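# Transfer wet-printed cloth into the frame on the other board

## Task

Carry the newly printed cloth over to the frame on the other board and leave it there lying flat, aligned square with the frame, with the printed face upward. The ink has not dried, so nothing (grippers, fingers, board, frame or the cloth itself folded over) may touch the printed region at any point.

## Robot and tools

Robot: two arms, left_arm and right_arm, each a six-joint arm with a two-finger parallel gripper and a wrist camera. In the scene frame the origin sits at table-top height, halfway between the two nominal bases; +z points up, +x reaches out across the table, and left_arm is on the +y side (image left/right does not match these names). Calibrated bases: left_arm at (+0.038, +0.377, +0.014) m, right_arm at (-0.039, -0.350, +0.004) m, both nearly unrotated. Each arm reports its end_effector_position (metres) and end_effector_quat_wxyz in its own base frame; fixed cameras and the table use the scene frame. The reported point lies midway between the finger pads, roughly 1 cm short of the tips. The fingers point along the gripper's +z and separate along its y. Reported positions can be off by a few centimetres, and friction or weight may leave a gripper a centimetre or more from its command with no contact involved.

The 14-number row. Every motion command uses rows of 14 numbers, each from -1 to 1: dx, dy, dz, rx, ry, rz, opening for left_arm, followed by the same seven for right_arm. Both arms are always included. The first six of each arm are an offset, not a pose: they are measured from that arm's Hand target as it stood when the action or move began, along that Hand target's own axes. A value of 1.0 equals 0.6 m of travel or 180 degrees; rx, ry, rz form a single rotation vector. Sending the same offset twice moves the gripper twice. Six zeros re-request the current Hand target. The opening is absolute, not an offset: +1 means fully open (0.094 m), -1 means closed. A 0 in the opening slot is a real command (half open), so to keep a gripper unchanged resend its present opening, shown under Tool commands. The controller limits commanded rotation to 40 degrees from the measured orientation per step, so large turns need several steps.

Tools:
- execute_actions(actions, cameras): actions is a list of actions; each action is a table of up to 15 rows, one row per 1/30 s step, and a short table repeats its final row until 15 steps are done. All rows of one action count from the same start pose. An empty list only returns state and images.
- move(target, speed, blend, opening_speed, blocking, cameras): drives each gripper in a straight line toward its offset target. target is one 14-number row or a list of up to 15 rows, all counted from the same starting Hand targets. speed is in m/s, 0.002 to 2.9 (default 0.25); turning is capped at twice that in rad/s. blend (metres) rounds corners of a list. opening_speed (0.2 or more, per second on the -1..1 scale) closes or opens gradually; use a low value when gripping cloth. The whole move is limited to 10 s. Paths ignore obstacles and the other arm; avoid routing a gripper near its own base. blocking=false returns early while the move continues.
- wait(seconds 0 to 10): lets time pass with commands held.
- stop(): brakes a running move.
- zoom_image(camera, region [x0,y0,x1,y1] in pixels, at most 504 by 504): enlarges part of the newest image of cam_high, cam_left_wrist or cam_right_wrist.
- read_manual(section): only licence text.
- finished_scene(scene): ends the current scene, giving its number; irreversible.

Results: each returns arm states (Hand target, end_effector pose, Joint positions with the gripper opening in metres last, Joint velocities, which read within noise when still, Joint torques, grip_measured on the -1..1 scale, Tool commands) and the requested images, all 504x504. execute_actions also lists positions at some steps. move adds a move: line giving the ending (done, off_target, moving, held, fault) and any limits (paced = a pose was clipped, held = a check withheld steps). done means at rest within 10 mm and 2 degrees; neither done nor off_target tells you about contact. Torque readings include the arm's own weight, have offsets, and joints 1 to 3 flip sign beyond ±28 N m. grip_measured reads a bit wide when empty and tracks the command up to the force limit, so it shows no sign of contact. To release, command an opening clearly above grip_measured.

Cautions: grip the cloth only by its unprinted margins and keep fingers, cameras and the cloth's own folds off the wet area; lay it down flat, printed side up, square to the frame. Nothing may drop off the table. Avoid fast contacts, pressing past the contact point, letting go of moving items, and bringing the arms together; the clearance check does not guard grippers or wrist cameras against each other, and closing on the other arm's fingers counts as a press. A blocked arm keeps pushing until you command it back. Holding loads, stretched poses or unreachable targets heat motors: MOTOR HOT appears at 75 °C, a fold-up fault at 90 °C, and the arm goes limp at 100 °C. Time passes while you think, and the robot keeps its last command.

Each tool is called in YAML: its name, and indented under it one key for each argument.

## Session

execute_actions:
  actions: []

Scene clock: 0.00 s.
left_arm: end_effector_position=(+0.3931, +0.0005, +0.0956) grip_measured=+1.000 end_effector_quat_wxyz=(+0.577, -0.005, +0.813, +0.079) | right_arm: end_effector_position=(+0.4206, -0.0004, +0.1247) grip_measured=+1.000 end_effector_quat_wxyz=(+0.613, +0.014, +0.790, +0.015)
Joint positions: left_arm=[-0.108 1.555 0.357 0.86 -0.237 0.048 0.094] | right_arm=[-0.01 1.576 0.444 0.881 -0.016 0.037 0.094]
Joint velocities: within noise
Joint torques (N m): no reading
Heat: left arm: 35 °C; right arm: 34 °C.
Hand target: left_arm +0.3959, +0.0004, +0.1028; +0.585, -0.007, +0.807, +0.078 | right_arm +0.4227, -0.0004, +0.1319; +0.621, +0.014, +0.784, +0.015
Tool commands: left_gripper/opening=+1.0 right_gripper/opening=+1.0

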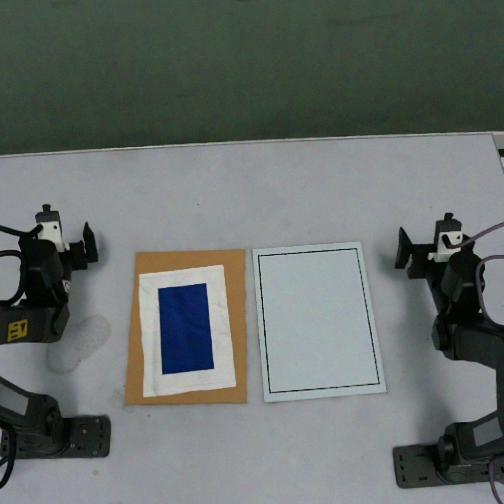

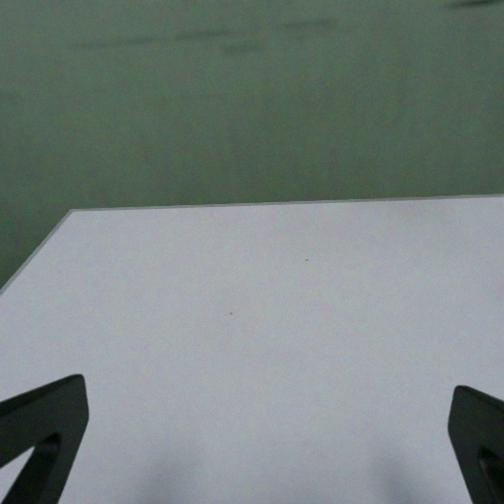

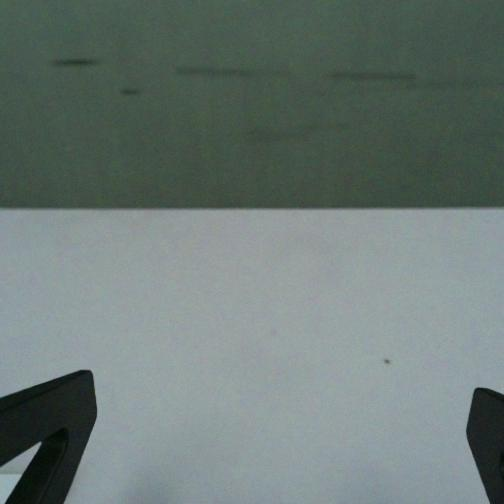

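zoom_image:
  camera: "cam_high"
  region: [120, 240, 260, 410]

zoom_image:
  camera: "cam_high"
  region: [230, 230, 400, 410]

Scaled by 2.965.

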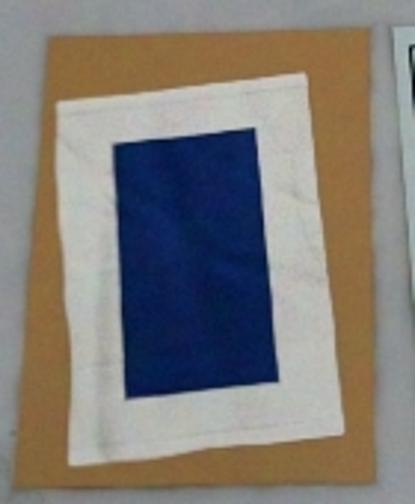

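Scaled by 2.800.

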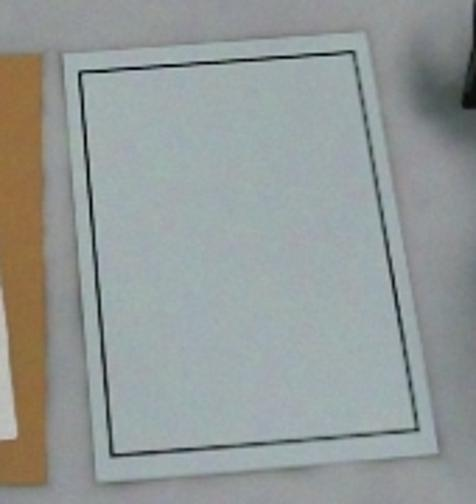

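move:
  target: [0.0788,-0.2340,-0.5197,0.4284,0.1308,0.2790,-0.4,0.0915,0.6615,-0.3720,-0.4375,0.187,-0.3086,-0.4]
  speed: 0.2

Scene clock: 194.77 s.
left_arm: end_effector_position=(+0.1017, -0.1733, +0.1253) grip_measured=-0.397 end_effector_quat_wxyz=(+0.216, +0.646, +0.705, -0.197) | right_arm: end_effector_position=(+0.1947, +0.3907, +0.1388) grip_measured=-0.398 end_effector_quat_wxyz=(-0.201, +0.696, -0.656, -0.213)
Joint positions: left_arm=[-0.681 0.812 0.677 -0.998 0.414 0.709 0.028] | right_arm=[0.965 1.761 1.404 -0.724 -0.352 -0.577 0.028]
Joint velocities: within noise
Joint torques (N m): left_arm=[-0.47 -0.47 9.48 0.65 0.28 -0.1] | right_arm=[0.34 -7.56 8.94 1.07 -0.38 -0.07]
Heat: left arm: 40 °C; right arm: 37 °C.
Hand target: left_arm +0.1013, -0.1765, +0.1358; +0.222, +0.646, +0.702, -0.203 | right_arm +0.1941, +0.3969, +0.1453; -0.204, +0.699, -0.649, -0.220
Off the commanded pose: left_arm 0.011 m, 1 deg | right_arm 0.009 m, 1 deg.
move: off_target (left_arm)
camera_calibration:
cam_left_wrist: T_world_to_cam=[[-0.992251, -0.119558, -0.0338145, 0.0907629], [-0.105775, 0.955626, -0.274937, 0.253291], [0.0651848, -0.26923, -0.960867, 0.161922], [0, 0, 0, 1]] pos_world=[0.106297, -0.187606, 0.228293]
cam_right_wrist: T_world_to_cam=[[0.995781, 0.0854692, -0.0333864, -0.217477], [0.0725265, -0.956012, -0.284219, 0.438508], [-0.0562098, 0.280599, -0.958178, 0.131126], [0, 0, 0, 1]] pos_world=[0.192127, 0.401013, 0.243014]

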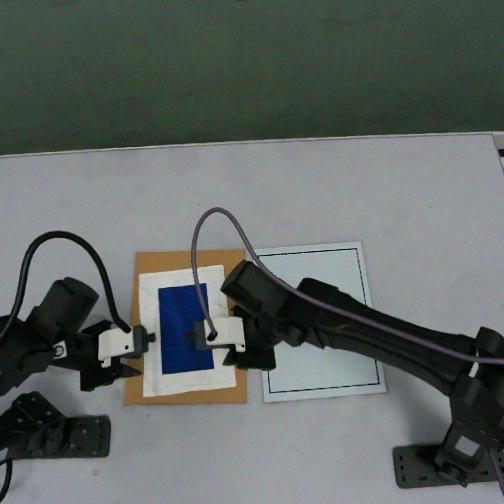

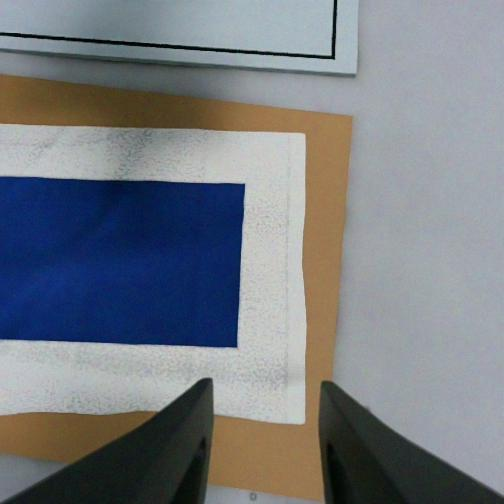

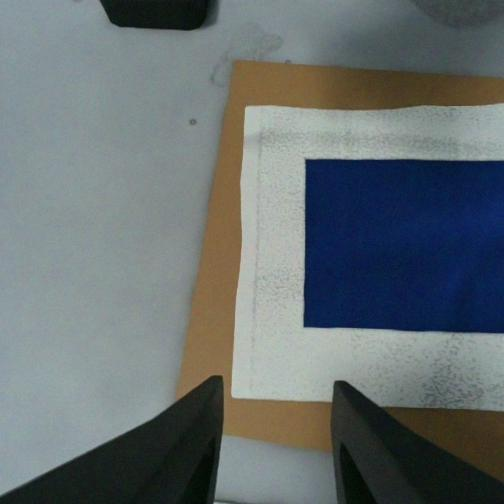

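move:
  target: [0.1058,-0.0125,0.1320,0,0,0,-0.49,0.0937,0.0162,0.1477,0,0,0,-0.49]
  speed: 0.12

Scene clock: 220.73 s.
left_arm: end_effector_position=(+0.0943, -0.1681, +0.0356) grip_measured=-0.487 end_effector_quat_wxyz=(+0.219, +0.646, +0.704, -0.198) | right_arm: end_effector_position=(+0.1874, +0.3992, +0.0440) grip_measured=-0.488 end_effector_quat_wxyz=(-0.205, +0.698, -0.650, -0.218)
Joint positions: left_arm=[-0.684 0.787 0.309 -0.647 0.414 0.706 0.024] | right_arm=[0.99 1.874 1.144 -0.335 -0.351 -0.56 0.024]
Joint velocities: within noise
Joint torques (N m): left_arm=[-0.57 -0.36 5.81 1 0.31 -0.11] | right_arm=[0.73 -8.39 5.11 1.34 -0.23 0.06]
Heat: left arm: 37 °C; right arm: 35 °C.
Hand target: left_arm +0.0935, -0.1706, +0.0346; +0.222, +0.646, +0.702, -0.203 | right_arm +0.1840, +0.4008, +0.0405; -0.204, +0.699, -0.649, -0.220
Off the commanded pose: left_arm 0.003 m, 1 deg | right_arm 0.005 m, 0 deg.
move: done
camera_calibration:
cam_left_wrist: T_world_to_cam=[[-0.992206, -0.118866, -0.0373951, 0.0812953], [-0.103773, 0.954344, -0.280105, 0.222682], [0.0689826, -0.274041, -0.959241, 0.0764112], [0, 0, 0, 1]] pos_world=[0.098499, -0.181912, 0.138711]
cam_right_wrist: T_world_to_cam=[[0.994834, 0.0966034, -0.0312085, -0.218483], [0.0831364, -0.951667, -0.295667, 0.416968], [-0.0582624, 0.291544, -0.954781, 0.0333497], [0, 0, 0, 1]] pos_world=[0.184632, 0.408198, 0.148307]

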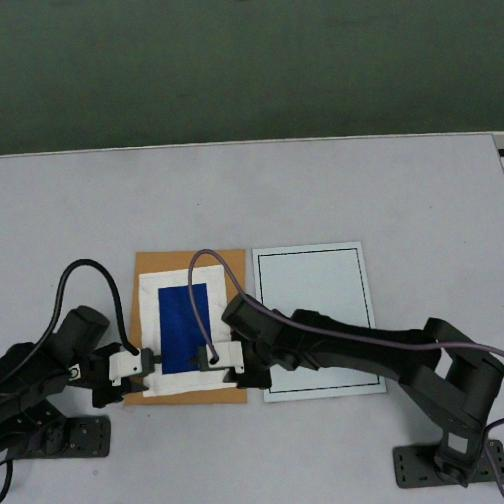

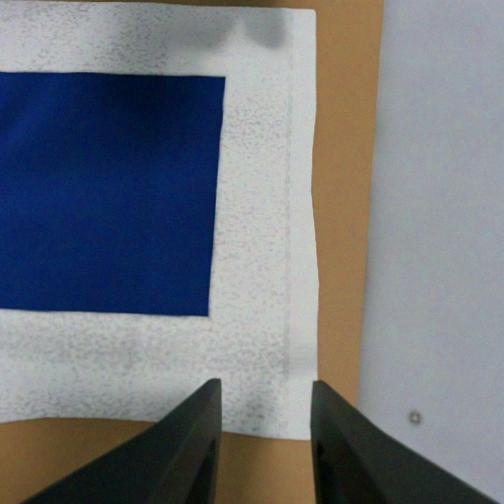

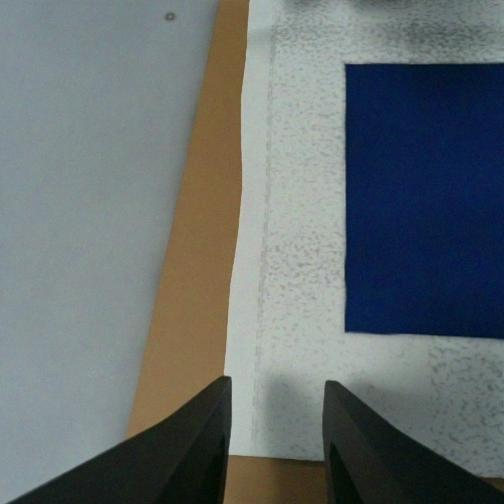

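move:
  target: [0.0197,-0.0067,0.0270,0,0,0,-0.49,0.0315,0.0077,0.0227,0,0,0,-0.49]
  speed: 0.05

Scene clock: 233.30 s.
left_arm: end_effector_position=(+0.0897, -0.1689, +0.0159) grip_measured=-0.487 end_effector_quat_wxyz=(+0.219, +0.646, +0.703, -0.201) | right_arm: end_effector_position=(+0.1831, +0.3927, +0.0240) grip_measured=-0.488 end_effector_quat_wxyz=(-0.207, +0.698, -0.650, -0.218)
Joint positions: left_arm=[-0.708 0.805 0.229 -0.539 0.41 0.683 0.024] | right_arm=[0.99 1.886 1.065 -0.239 -0.351 -0.56 0.024]
Joint velocities: within noise
Joint torques (N m): left_arm=[-0.58 -0.23 5.7 1.01 0.25 -0.09] | right_arm=[0.49 -7.95 4.77 1.34 -0.24 0]
Heat: left arm: 37 °C; right arm: 36 °C.
Hand target: left_arm +0.0894, -0.1706, +0.0146; +0.222, +0.646, +0.702, -0.203 | right_arm +0.1800, +0.3928, +0.0186; -0.204, +0.699, -0.649, -0.220
Off the commanded pose: left_arm 0.002 m, 0 deg | right_arm 0.006 m, 0 deg.
move: done
camera_calibration:
cam_left_wrist: T_world_to_cam=[[-0.992635, -0.116387, -0.0336091, 0.0762895], [-0.102175, 0.953398, -0.283889, 0.21714], [0.0650839, -0.278364, -0.958268, 0.0571895], [0, 0, 0, 1]] pos_world=[0.0941918, -0.182222, 0.119011]
cam_right_wrist: T_world_to_cam=[[0.994914, 0.0967257, -0.0281049, -0.214423], [0.0839473, -0.95045, -0.299328, 0.404693], [-0.055665, 0.295447, -0.953736, 0.0138342], [0, 0, 0, 1]] pos_world=[0.180129, 0.401294, 0.128304]

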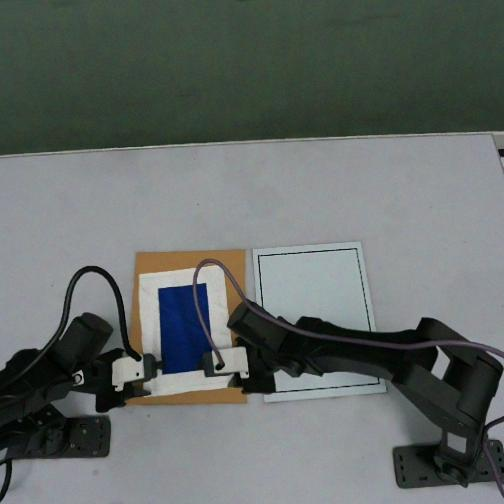

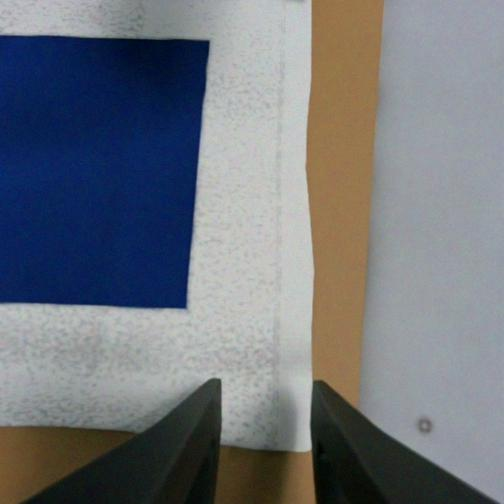

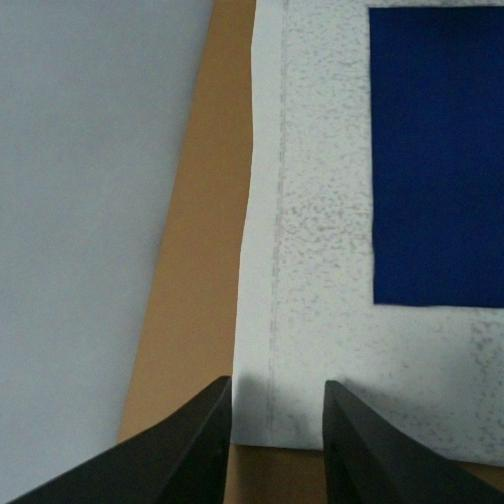

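move:
  target: [0.0076,0,0.0109,0,0,0,-0.49,0.0076,0,0.0109,0,0,0,-0.49]
  speed: 0.03

zoom_image:
  camera: "cam_left_wrist"
  region: [150, 330, 350, 504]

zoom_image:
  camera: "cam_right_wrist"
  region: [150, 330, 350, 504]

Scene clock: 239.67 s.
left_arm: end_effector_position=(+0.0900, -0.1690, +0.0080) grip_measured=-0.487 end_effector_quat_wxyz=(+0.219, +0.646, +0.703, -0.201) | right_arm: end_effector_position=(+0.1850, +0.3957, +0.0212) grip_measured=-0.488 end_effector_quat_wxyz=(-0.215, +0.698, -0.647, -0.219)
Joint positions: left_arm=[-0.708 0.831 0.202 -0.485 0.409 0.682 0.024] | right_arm=[0.99 1.896 1.058 -0.205 -0.351 -0.56 0.024]
Joint velocities: within noise
Joint torques (N m): left_arm=[-0.53 -0.31 5.64 1.04 0.25 -0.11] | right_arm=[0.49 -7.51 4.33 1.35 -0.25 0.02]
Heat: left arm: 36 °C; right arm: 36 °C.
Hand target: left_arm +0.0895, -0.1706, +0.0066; +0.222, +0.646, +0.702, -0.203 | right_arm +0.1798, +0.3928, +0.0105; -0.204, +0.699, -0.649, -0.220
Off the commanded pose: left_arm 0.002 m, 0 deg | right_arm 0.012 m, 1 deg.
move: off_target (right_arm)
camera_calibration:
cam_left_wrist: T_world_to_cam=[[-0.992534, -0.117028, -0.0343497, 0.0762681], [-0.102577, 0.953325, -0.283987, 0.215058], [0.0659808, -0.278343, -0.958213, 0.0494866], [0, 0, 0, 1]] pos_world=[0.0944935, -0.182321, 0.111112]
cam_right_wrist: T_world_to_cam=[[0.995097, 0.0972279, -0.0181252, -0.217115], [0.0867679, -0.946171, -0.311819, 0.404576], [-0.0474671, 0.308717, -0.949969, 0.0036587], [0, 0, 0, 1]] pos_world=[0.18112, 0.402778, 0.125695]

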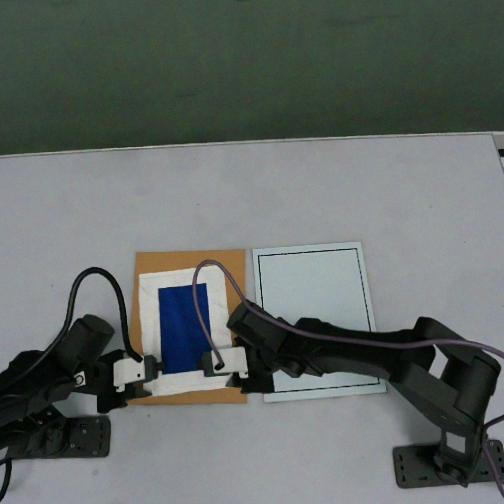

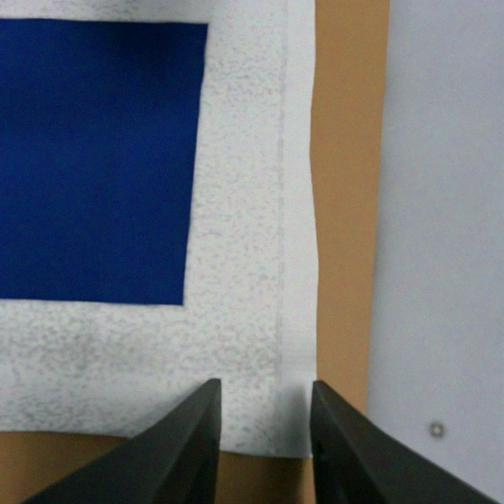

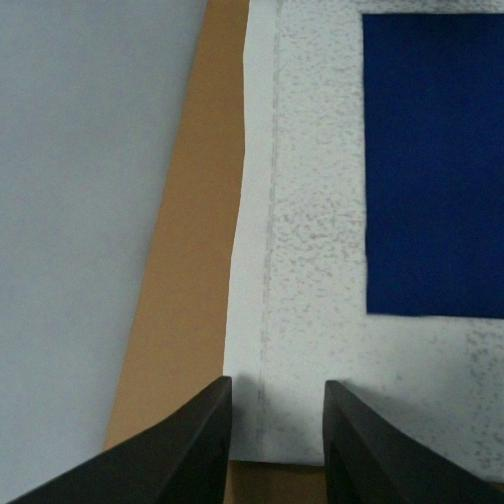

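Scaled by 2.520.

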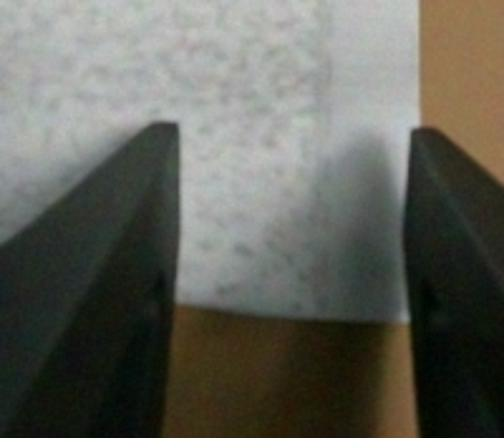

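Scaled by 2.520.

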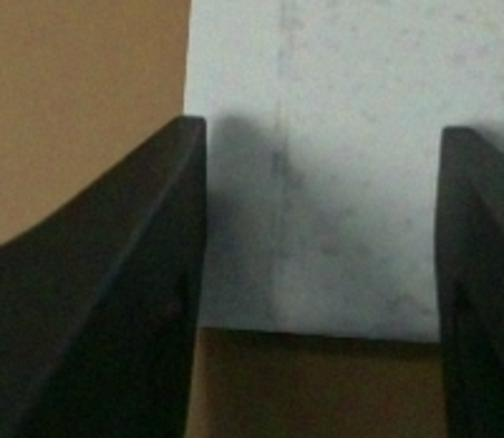

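move:
  target: [0.0028,0,0.0041,0,0,0,-0.49,0,0,0,0,0,0,-0.49]
  speed: 0.03

zoom_image:
  camera: "cam_left_wrist"
  region: [150, 330, 350, 504]

zoom_image:
  camera: "cam_right_wrist"
  region: [150, 330, 350, 504]

Scene clock: 246.27 s.
left_arm: end_effector_position=(+0.0909, -0.1698, +0.0060) grip_measured=-0.487 end_effector_quat_wxyz=(+0.221, +0.646, +0.703, -0.201) | right_arm: end_effector_position=(+0.1851, +0.3957, +0.0213) grip_measured=-0.488 end_effector_quat_wxyz=(-0.215, +0.698, -0.647, -0.219)
Joint positions: left_arm=[-0.708 0.841 0.194 -0.462 0.409 0.682 0.024] | right_arm=[0.99 1.896 1.058 -0.204 -0.351 -0.56 0.024]
Joint velocities: within noise
Joint torques (N m): left_arm=[-0.4 -0.38 5.48 1.02 0.22 -0.09] | right_arm=[0.46 -7.5 4.25 1.35 -0.24 0.02]
Heat: left arm: 36 °C; right arm: 36 °C.
Hand target: left_arm +0.0894, -0.1706, +0.0035; +0.222, +0.646, +0.702, -0.203 | right_arm +0.1799, +0.3928, +0.0105; -0.204, +0.699, -0.649, -0.220
Off the commanded pose: left_arm 0.003 m, 0 deg | right_arm 0.012 m, 1 deg.
move: off_target (right_arm)
camera_calibration:
cam_left_wrist: T_world_to_cam=[[-0.992378, -0.117473, -0.0372218, 0.0768617], [-0.101975, 0.952443, -0.287147, 0.215179], [0.0691835, -0.281162, -0.957163, 0.0465706], [0, 0, 0, 1]] pos_world=[0.0949969, -0.182823, 0.109225]
cam_right_wrist: T_world_to_cam=[[0.995098, 0.0972675, -0.0178747, -0.217172], [0.0868687, -0.946068, -0.312105, 0.404646], [-0.0472684, 0.309023, -0.949879, 0.00345757], [0, 0, 0, 1]] pos_world=[0.18112, 0.402878, 0.125695]

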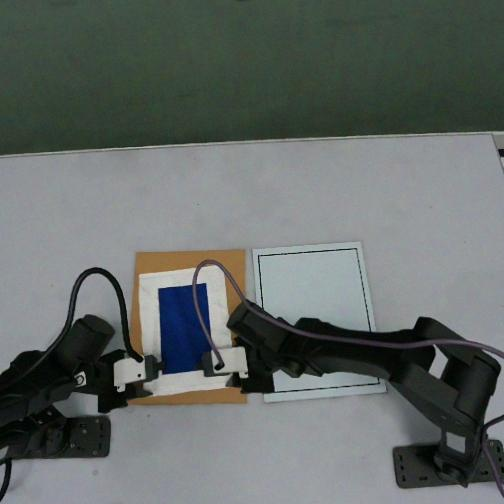

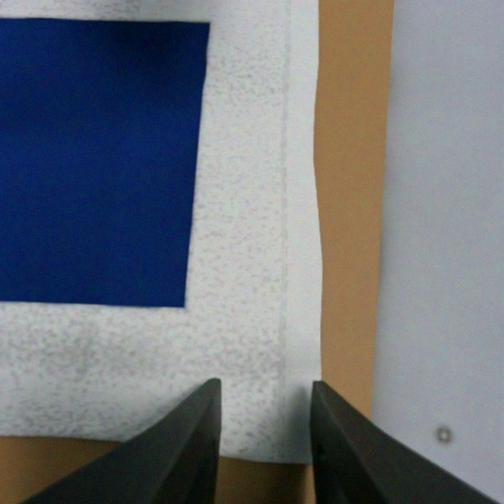

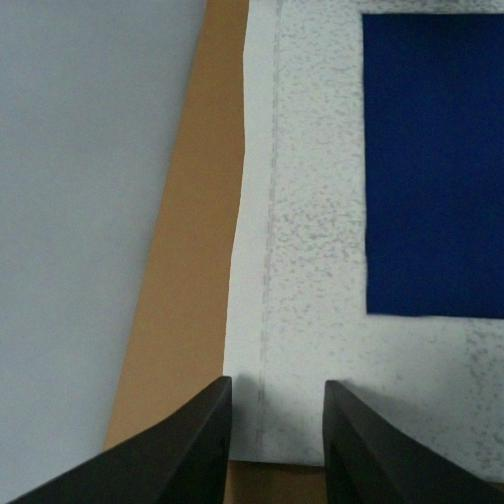

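Scaled by 2.520.

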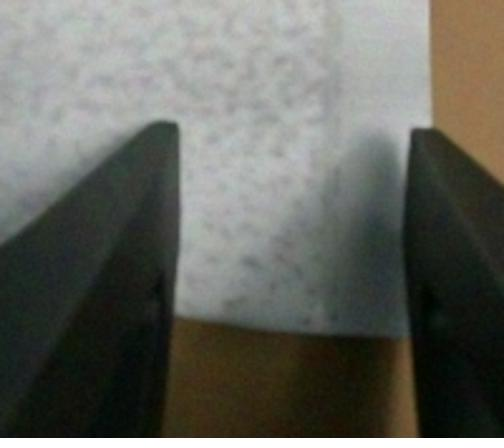

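Scaled by 2.520.

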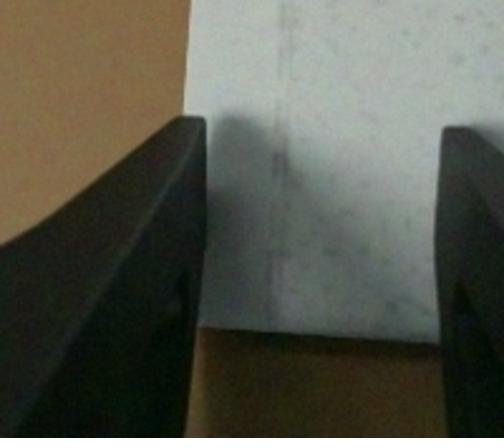

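move:
  target: [0.0019,0,0.0027,0,0,0,-0.49,-0.0028,0,-0.0041,0,0,0,-0.49]
  speed: 0.03
  cameras: ["cam_left_wrist"]

move:
  target: [0,0,0,0,0,0,-0.8,0,0,0,0,0,0,-0.8]
  opening_speed: 0.2

zoom_image:
  camera: "cam_left_wrist"
  region: [150, 330, 350, 504]

zoom_image:
  camera: "cam_right_wrist"
  region: [150, 330, 350, 504]

Scene clock: 264.77 s.
left_arm: end_effector_position=(+0.0924, -0.1711, +0.0055) grip_measured=-0.487 end_effector_quat_wxyz=(+0.225, +0.646, +0.701, -0.200) | right_arm: end_effector_position=(+0.1851, +0.3957, +0.0213) grip_measured=-0.488 end_effector_quat_wxyz=(-0.215, +0.698, -0.647, -0.219)
Joint positions: left_arm=[-0.708 0.847 0.189 -0.442 0.409 0.682 0.024] | right_arm=[0.99 1.896 1.058 -0.204 -0.351 -0.56 0.024]
Joint velocities: within noise
Joint torques (N m): left_arm=[-0.51 -0.24 5.22 0.95 0.19 -0.1] | right_arm=[0.5 -8.02 4.68 1.21 -0.24 0.01]
Heat: left arm: 36 °C; right arm: 36 °C.
Hand target: left_arm +0.0894, -0.1706, +0.0016; +0.222, +0.646, +0.702, -0.203 | right_arm +0.1799, +0.3928, +0.0135; -0.204, +0.699, -0.649, -0.220
Off the commanded pose: left_arm 0.005 m, 1 deg | right_arm 0.010 m, 1 deg.
move: done
camera_calibration:
cam_left_wrist: T_world_to_cam=[[-0.992094, -0.11773, -0.0434632, 0.0781816], [-0.0999605, 0.950713, -0.293516, 0.215913], [0.0758767, -0.286851, -0.954965, 0.0440626], [0, 0, 0, 1]] pos_world=[0.0958029, -0.183428, 0.10885]
Images, in order (width x height): cam_left_wrist 504x504.

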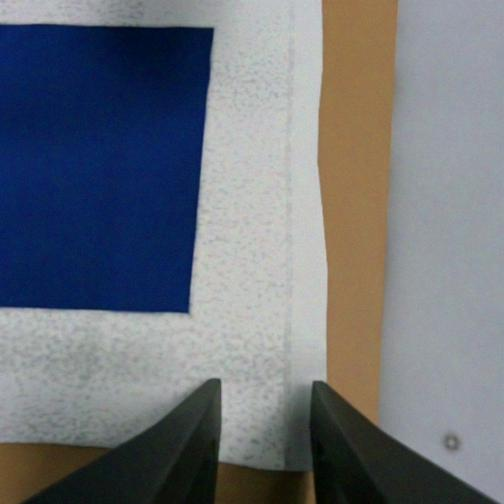

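Scene clock: 266.53 s.
left_arm: end_effector_position=(+0.0927, -0.1713, +0.0057) grip_measured=-0.797 end_effector_quat_wxyz=(+0.226, +0.646, +0.701, -0.200) | right_arm: end_effector_position=(+0.1851, +0.3957, +0.0213) grip_measured=-0.798 end_effector_quat_wxyz=(-0.215, +0.698, -0.647, -0.219)
Joint positions: left_arm=[-0.708 0.847 0.189 -0.441 0.409 0.682 0.01] | right_arm=[0.99 1.896 1.058 -0.204 -0.351 -0.56 0.009]
Joint velocities: within noise
Joint torques (N m): left_arm=[-0.54 -0.18 5.33 0.94 0.22 -0.11] | right_arm=[0.47 -7.99 4.7 1.22 -0.25 0.02]
Heat: left arm: 36 °C; right arm: 36 °C.
Hand target: left_arm +0.0894, -0.1706, +0.0016; +0.222, +0.646, +0.702, -0.203 | right_arm +0.1799, +0.3928, +0.0135; -0.204, +0.699, -0.649, -0.220
Off the commanded pose: left_arm 0.005 m, 1 deg | right_arm 0.010 m, 1 deg.
move: done
camera_calibration:
cam_left_wrist: T_world_to_cam=[[-0.992027, -0.117814, -0.0447578, 0.0783866], [-0.0995613, 0.950345, -0.294841, 0.216213], [0.0772718, -0.288034, -0.954497, 0.0437913], [0, 0, 0, 1]] pos_world=[0.0959042, -0.183629, 0.109056]
cam_right_wrist: T_world_to_cam=[[0.995098, 0.0972675, -0.0178747, -0.217172], [0.0868687, -0.946068, -0.312105, 0.404646], [-0.0472684, 0.309023, -0.949879, 0.00345757], [0, 0, 0, 1]] pos_world=[0.18112, 0.402878, 0.125695]

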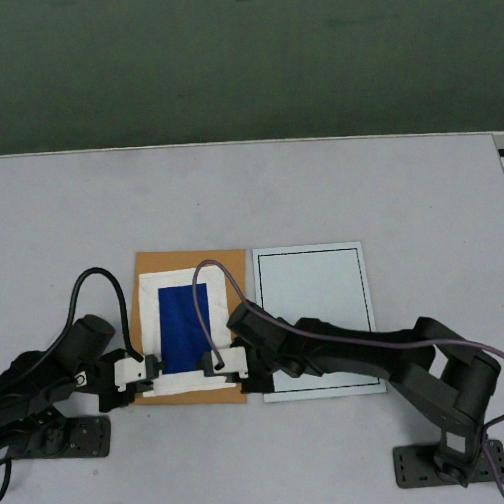

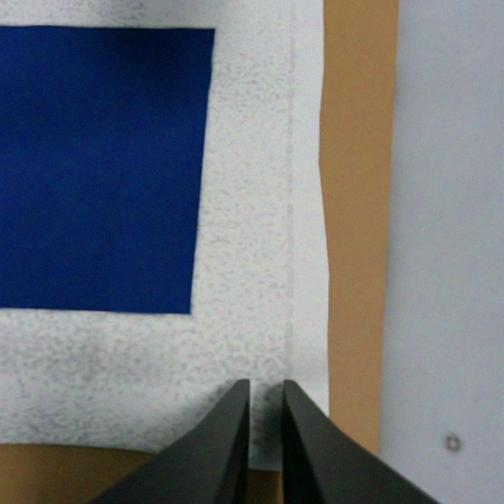

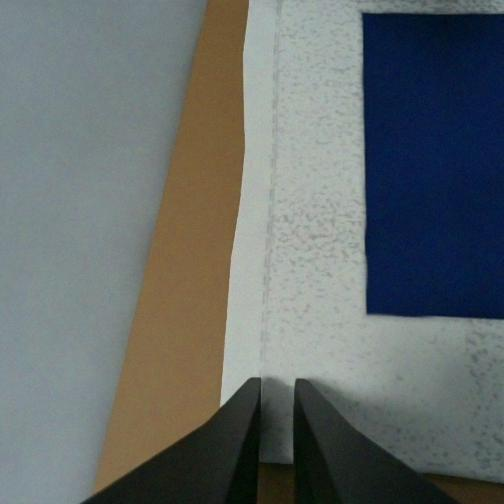

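Scaled by 2.520.

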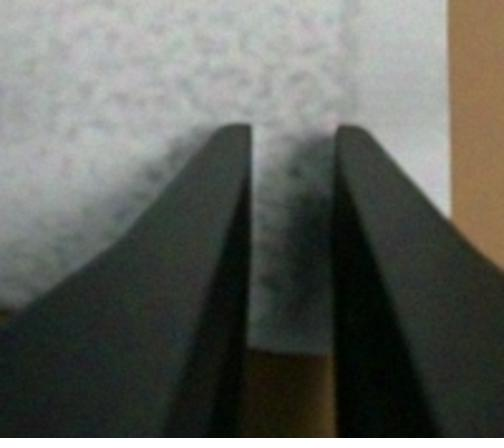

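Scaled by 2.520.

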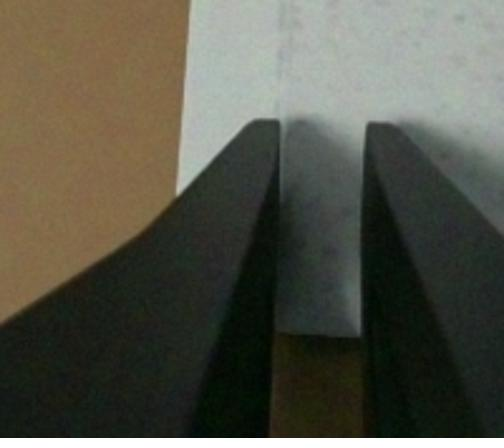

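move:
  target: [0,0,0,0,0,0,-1,0,0,0,0,0,0,-1]
  opening_speed: 0.2

zoom_image:
  camera: "cam_left_wrist"
  region: [150, 330, 350, 504]

zoom_image:
  camera: "cam_right_wrist"
  region: [150, 330, 350, 504]

Scene clock: 273.13 s.
left_arm: end_effector_position=(+0.0927, -0.1713, +0.0057) grip_measured=-0.987 end_effector_quat_wxyz=(+0.226, +0.646, +0.701, -0.200) | right_arm: end_effector_position=(+0.1851, +0.3957, +0.0213) grip_measured=-0.988 end_effector_quat_wxyz=(-0.215, +0.698, -0.647, -0.219)
Joint positions: left_arm=[-0.708 0.847 0.189 -0.441 0.409 0.682 0.001] | right_arm=[0.99 1.896 1.058 -0.204 -0.351 -0.56 0.001]
Joint velocities: within noise
Joint torques (N m): left_arm=[-0.54 -0.27 5.19 0.95 0.22 -0.1] | right_arm=[0.5 -7.98 4.64 1.24 -0.24 0.02]
Heat: left arm: 36 °C; right arm: 36 °C.
Hand target: left_arm +0.0894, -0.1706, +0.0016; +0.222, +0.646, +0.702, -0.203 | right_arm +0.1799, +0.3928, +0.0135; -0.204, +0.699, -0.649, -0.220
Off the commanded pose: left_arm 0.005 m, 1 deg | right_arm 0.010 m, 1 deg.
move: done
camera_calibration:
cam_left_wrist: T_world_to_cam=[[-0.992027, -0.117814, -0.0447578, 0.0783866], [-0.0995613, 0.950345, -0.294841, 0.216213], [0.0772718, -0.288034, -0.954497, 0.0437913], [0, 0, 0, 1]] pos_world=[0.0959042, -0.183629, 0.109056]
cam_right_wrist: T_world_to_cam=[[0.995098, 0.0972675, -0.0178747, -0.217172], [0.0868687, -0.946068, -0.312105, 0.404646], [-0.0472684, 0.309023, -0.949879, 0.00345757], [0, 0, 0, 1]] pos_world=[0.18112, 0.402878, 0.125695]

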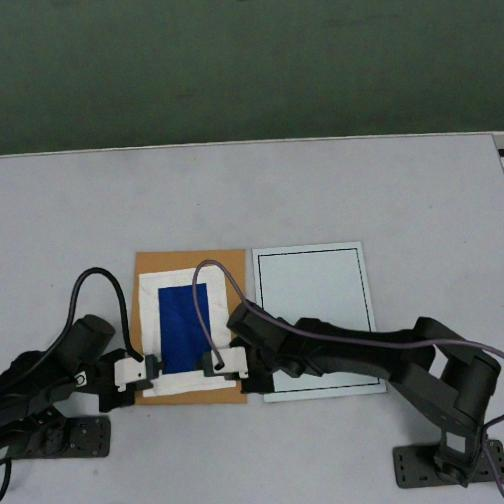

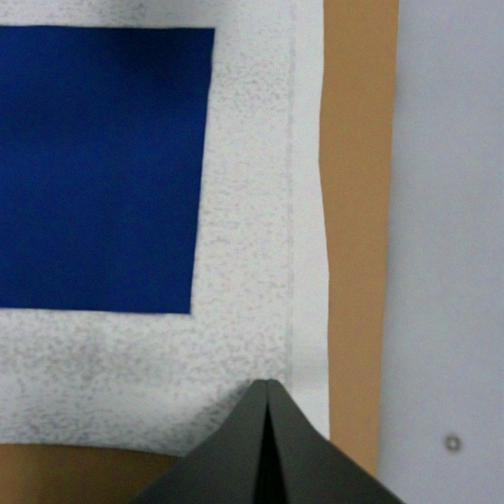

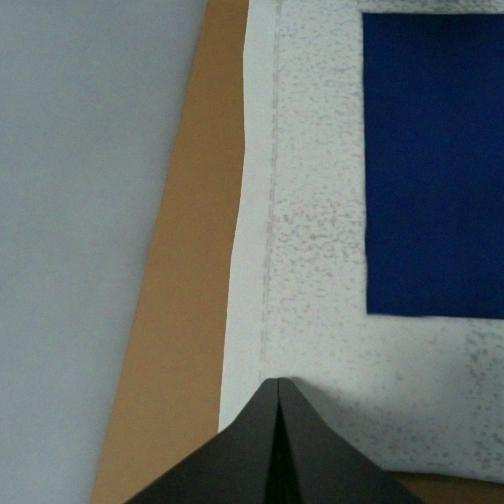

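Scaled by 2.520.

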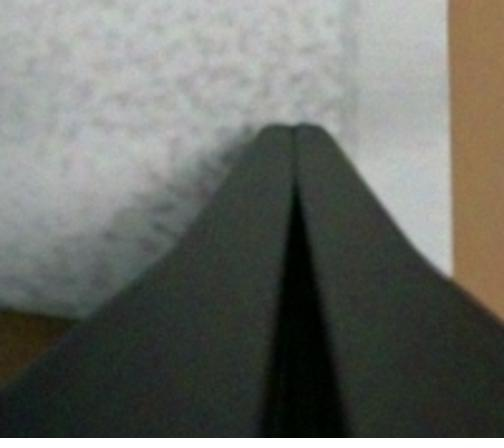

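Scaled by 2.520.

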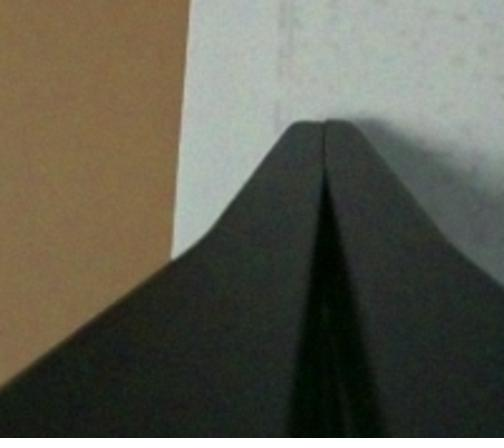

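move:
  target: [-0.0287,0,-0.041,0,0,0,-1,-0.0287,0,-0.041,0,0,0,-1]
  speed: 0.06

Scene clock: 278.47 s.
left_arm: end_effector_position=(+0.0859, -0.1669, +0.0210) grip_measured=-0.987 end_effector_quat_wxyz=(+0.211, +0.647, +0.705, -0.201) | right_arm: end_effector_position=(+0.1769, +0.3834, +0.0222) grip_measured=-0.988 end_effector_quat_wxyz=(-0.182, +0.699, -0.657, -0.214)
Joint positions: left_arm=[-0.716 0.78 0.251 -0.598 0.407 0.676 0.001] | right_arm=[0.99 1.877 1.072 -0.307 -0.351 -0.56 0.001]
Joint velocities: within noise
Joint torques (N m): left_arm=[-0.09 -0.92 9.06 0.69 0.21 -0.02] | right_arm=[0.46 -11.41 7.87 0.95 -0.25 0.02]
Heat: left arm: 35 °C; right arm: 36 °C.
Hand target: left_arm +0.0894, -0.1706, +0.0316; +0.222, +0.646, +0.702, -0.203 | right_arm +0.1799, +0.3929, +0.0436; -0.204, +0.699, -0.649, -0.220
Off the commanded pose: left_arm 0.012 m, 1 deg | right_arm 0.024 m, 3 deg.
move: off_target (left_arm, right_arm)
camera_calibration:
cam_left_wrist: T_world_to_cam=[[-0.993075, -0.115119, -0.0234419, 0.0729903], [-0.104391, 0.956212, -0.273426, 0.216737], [0.053892, -0.269085, -0.961607, 0.0655114], [0, 0, 0, 1]] pos_world=[0.0915798, -0.181216, 0.123969]
cam_right_wrist: T_world_to_cam=[[0.993587, 0.0949611, -0.0613748, -0.205748], [0.0759607, -0.962678, -0.259771, 0.40104], [-0.0837524, 0.253443, -0.963718, 0.0357783], [0, 0, 0, 1]] pos_world=[0.176962, 0.396543, 0.126031]

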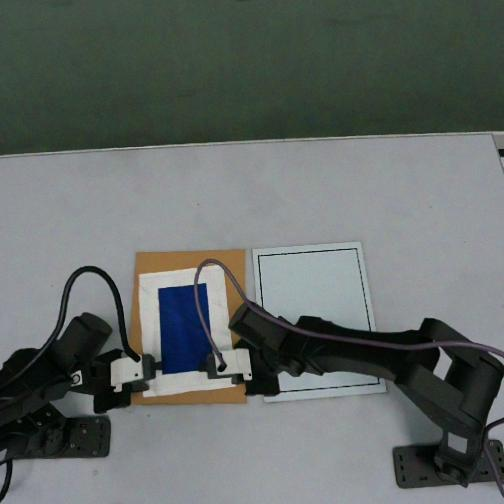

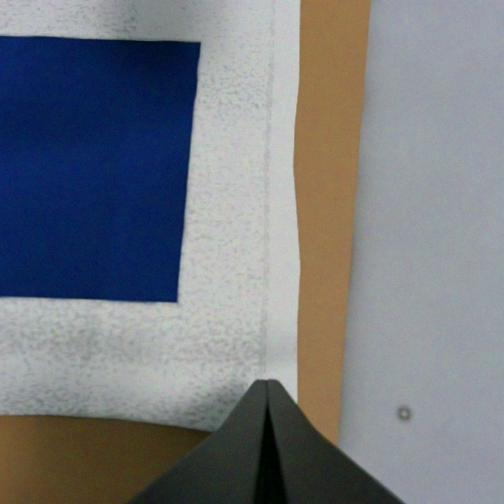

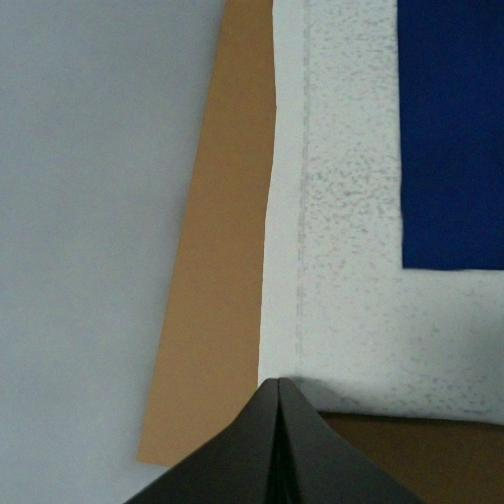

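move:
  target: [-0.0191,0,-0.0273,0,0,0,-0.49,-0.0191,0,-0.0273,0,0,0,-0.49]
  speed: 0.06
  cameras: []

move:
  target: [0.0478,0,0.0683,0,0,0,-0.49,0.0526,0,0.0751,0,0,0,-0.49]
  speed: 0.05

zoom_image:
  camera: "cam_left_wrist"
  region: [150, 330, 350, 504]

zoom_image:
  camera: "cam_right_wrist"
  region: [150, 330, 350, 504]

Scene clock: 293.27 s.
left_arm: end_effector_position=(+0.0864, -0.1671, +0.0403) grip_measured=-0.493 end_effector_quat_wxyz=(+0.211, +0.646, +0.705, -0.201) | right_arm: end_effector_position=(+0.1778, +0.3847, +0.0431) grip_measured=-0.492 end_effector_quat_wxyz=(-0.184, +0.699, -0.657, -0.214)
Joint positions: left_arm=[-0.716 0.751 0.324 -0.701 0.406 0.676 0.024] | right_arm=[0.99 1.84 1.116 -0.386 -0.351 -0.56 0.024]
Joint velocities: within noise
Joint torques (N m): left_arm=[-0.05 -0.96 9.44 0.69 0.23 -0.02] | right_arm=[0.47 -11.07 7.95 0.98 -0.24 0.04]
Heat: left arm: 35 °C; right arm: 39 °C.
Hand target: left_arm +0.0894, -0.1706, +0.0516; +0.222, +0.645, +0.702, -0.203 | right_arm +0.1799, +0.3929, +0.0636; -0.204, +0.699, -0.649, -0.220
Off the commanded pose: left_arm 0.012 m, 1 deg | right_arm 0.022 m, 3 deg.
move: off_target (left_arm, right_arm)
No camera images: "cameras" was empty.

Scene clock: 295.07 s.
left_arm: end_effector_position=(+0.0911, -0.1718, +0.0056) grip_measured=-0.493 end_effector_quat_wxyz=(+0.224, +0.647, +0.701, -0.202) | right_arm: end_effector_position=(+0.1852, +0.3966, +0.0209) grip_measured=-0.492 end_effector_quat_wxyz=(-0.218, +0.698, -0.646, -0.221)
Joint positions: left_arm=[-0.716 0.847 0.189 -0.442 0.409 0.676 0.024] | right_arm=[0.99 1.898 1.053 -0.192 -0.353 -0.56 0.024]
Joint velocities: within noise
Joint torques (N m): left_arm=[0.2 -0.14 5.19 0.98 0.21 -0.05] | right_arm=[0.47 -7.2 4.31 1.29 -0.22 0.02]
Heat: left arm: 35 °C; right arm: 39 °C.
Hand target: left_arm +0.0895, -0.1706, +0.0016; +0.222, +0.645, +0.702, -0.203 | right_arm +0.1799, +0.3927, +0.0085; -0.204, +0.699, -0.649, -0.220
Off the commanded pose: left_arm 0.005 m, 0 deg | right_arm 0.014 m, 2 deg.
move: off_target (right_arm)
camera_calibration:
cam_left_wrist: T_world_to_cam=[[-0.992559, -0.11503, -0.0399471, 0.0772571], [-0.0983666, 0.950799, -0.293777, 0.216375], [0.0717747, -0.287661, -0.955039, 0.0441774], [0, 0, 0, 1]] pos_world=[0.0947955, -0.184135, 0.108843]
cam_right_wrist: T_world_to_cam=[[0.995016, 0.0985321, -0.0152938, -0.217915], [0.0885829, -0.943916, -0.318081, 0.404283], [-0.0457773, 0.315141, -0.94794, 0.0000301585], [0, 0, 0, 1]] pos_world=[0.181018, 0.403071, 0.12529]

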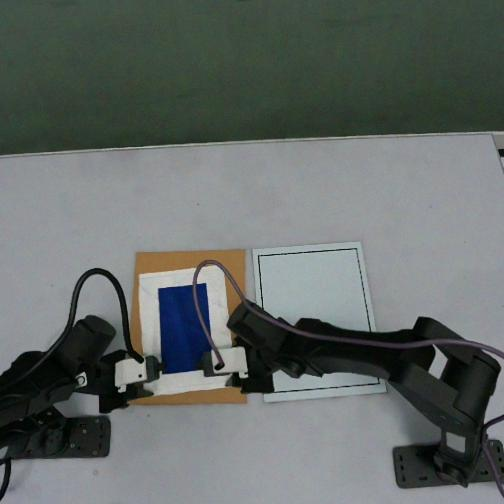

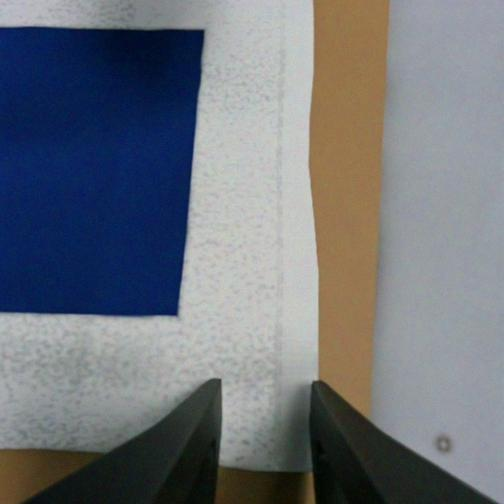

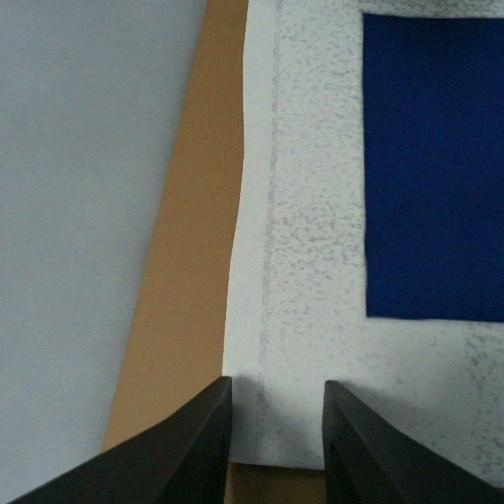

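Scaled by 2.520.

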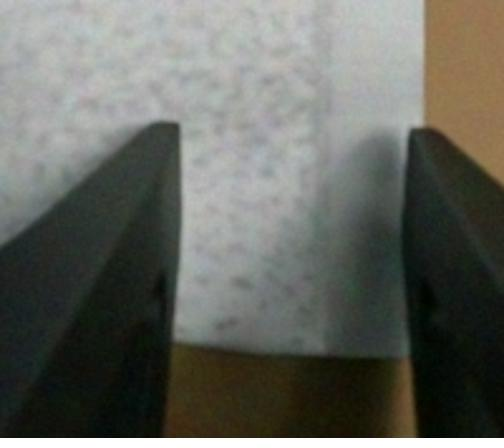

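Scaled by 2.520.

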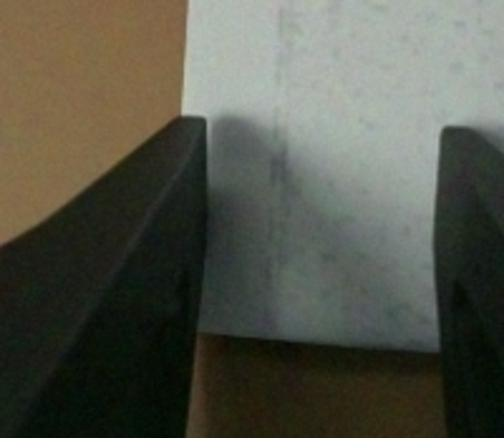

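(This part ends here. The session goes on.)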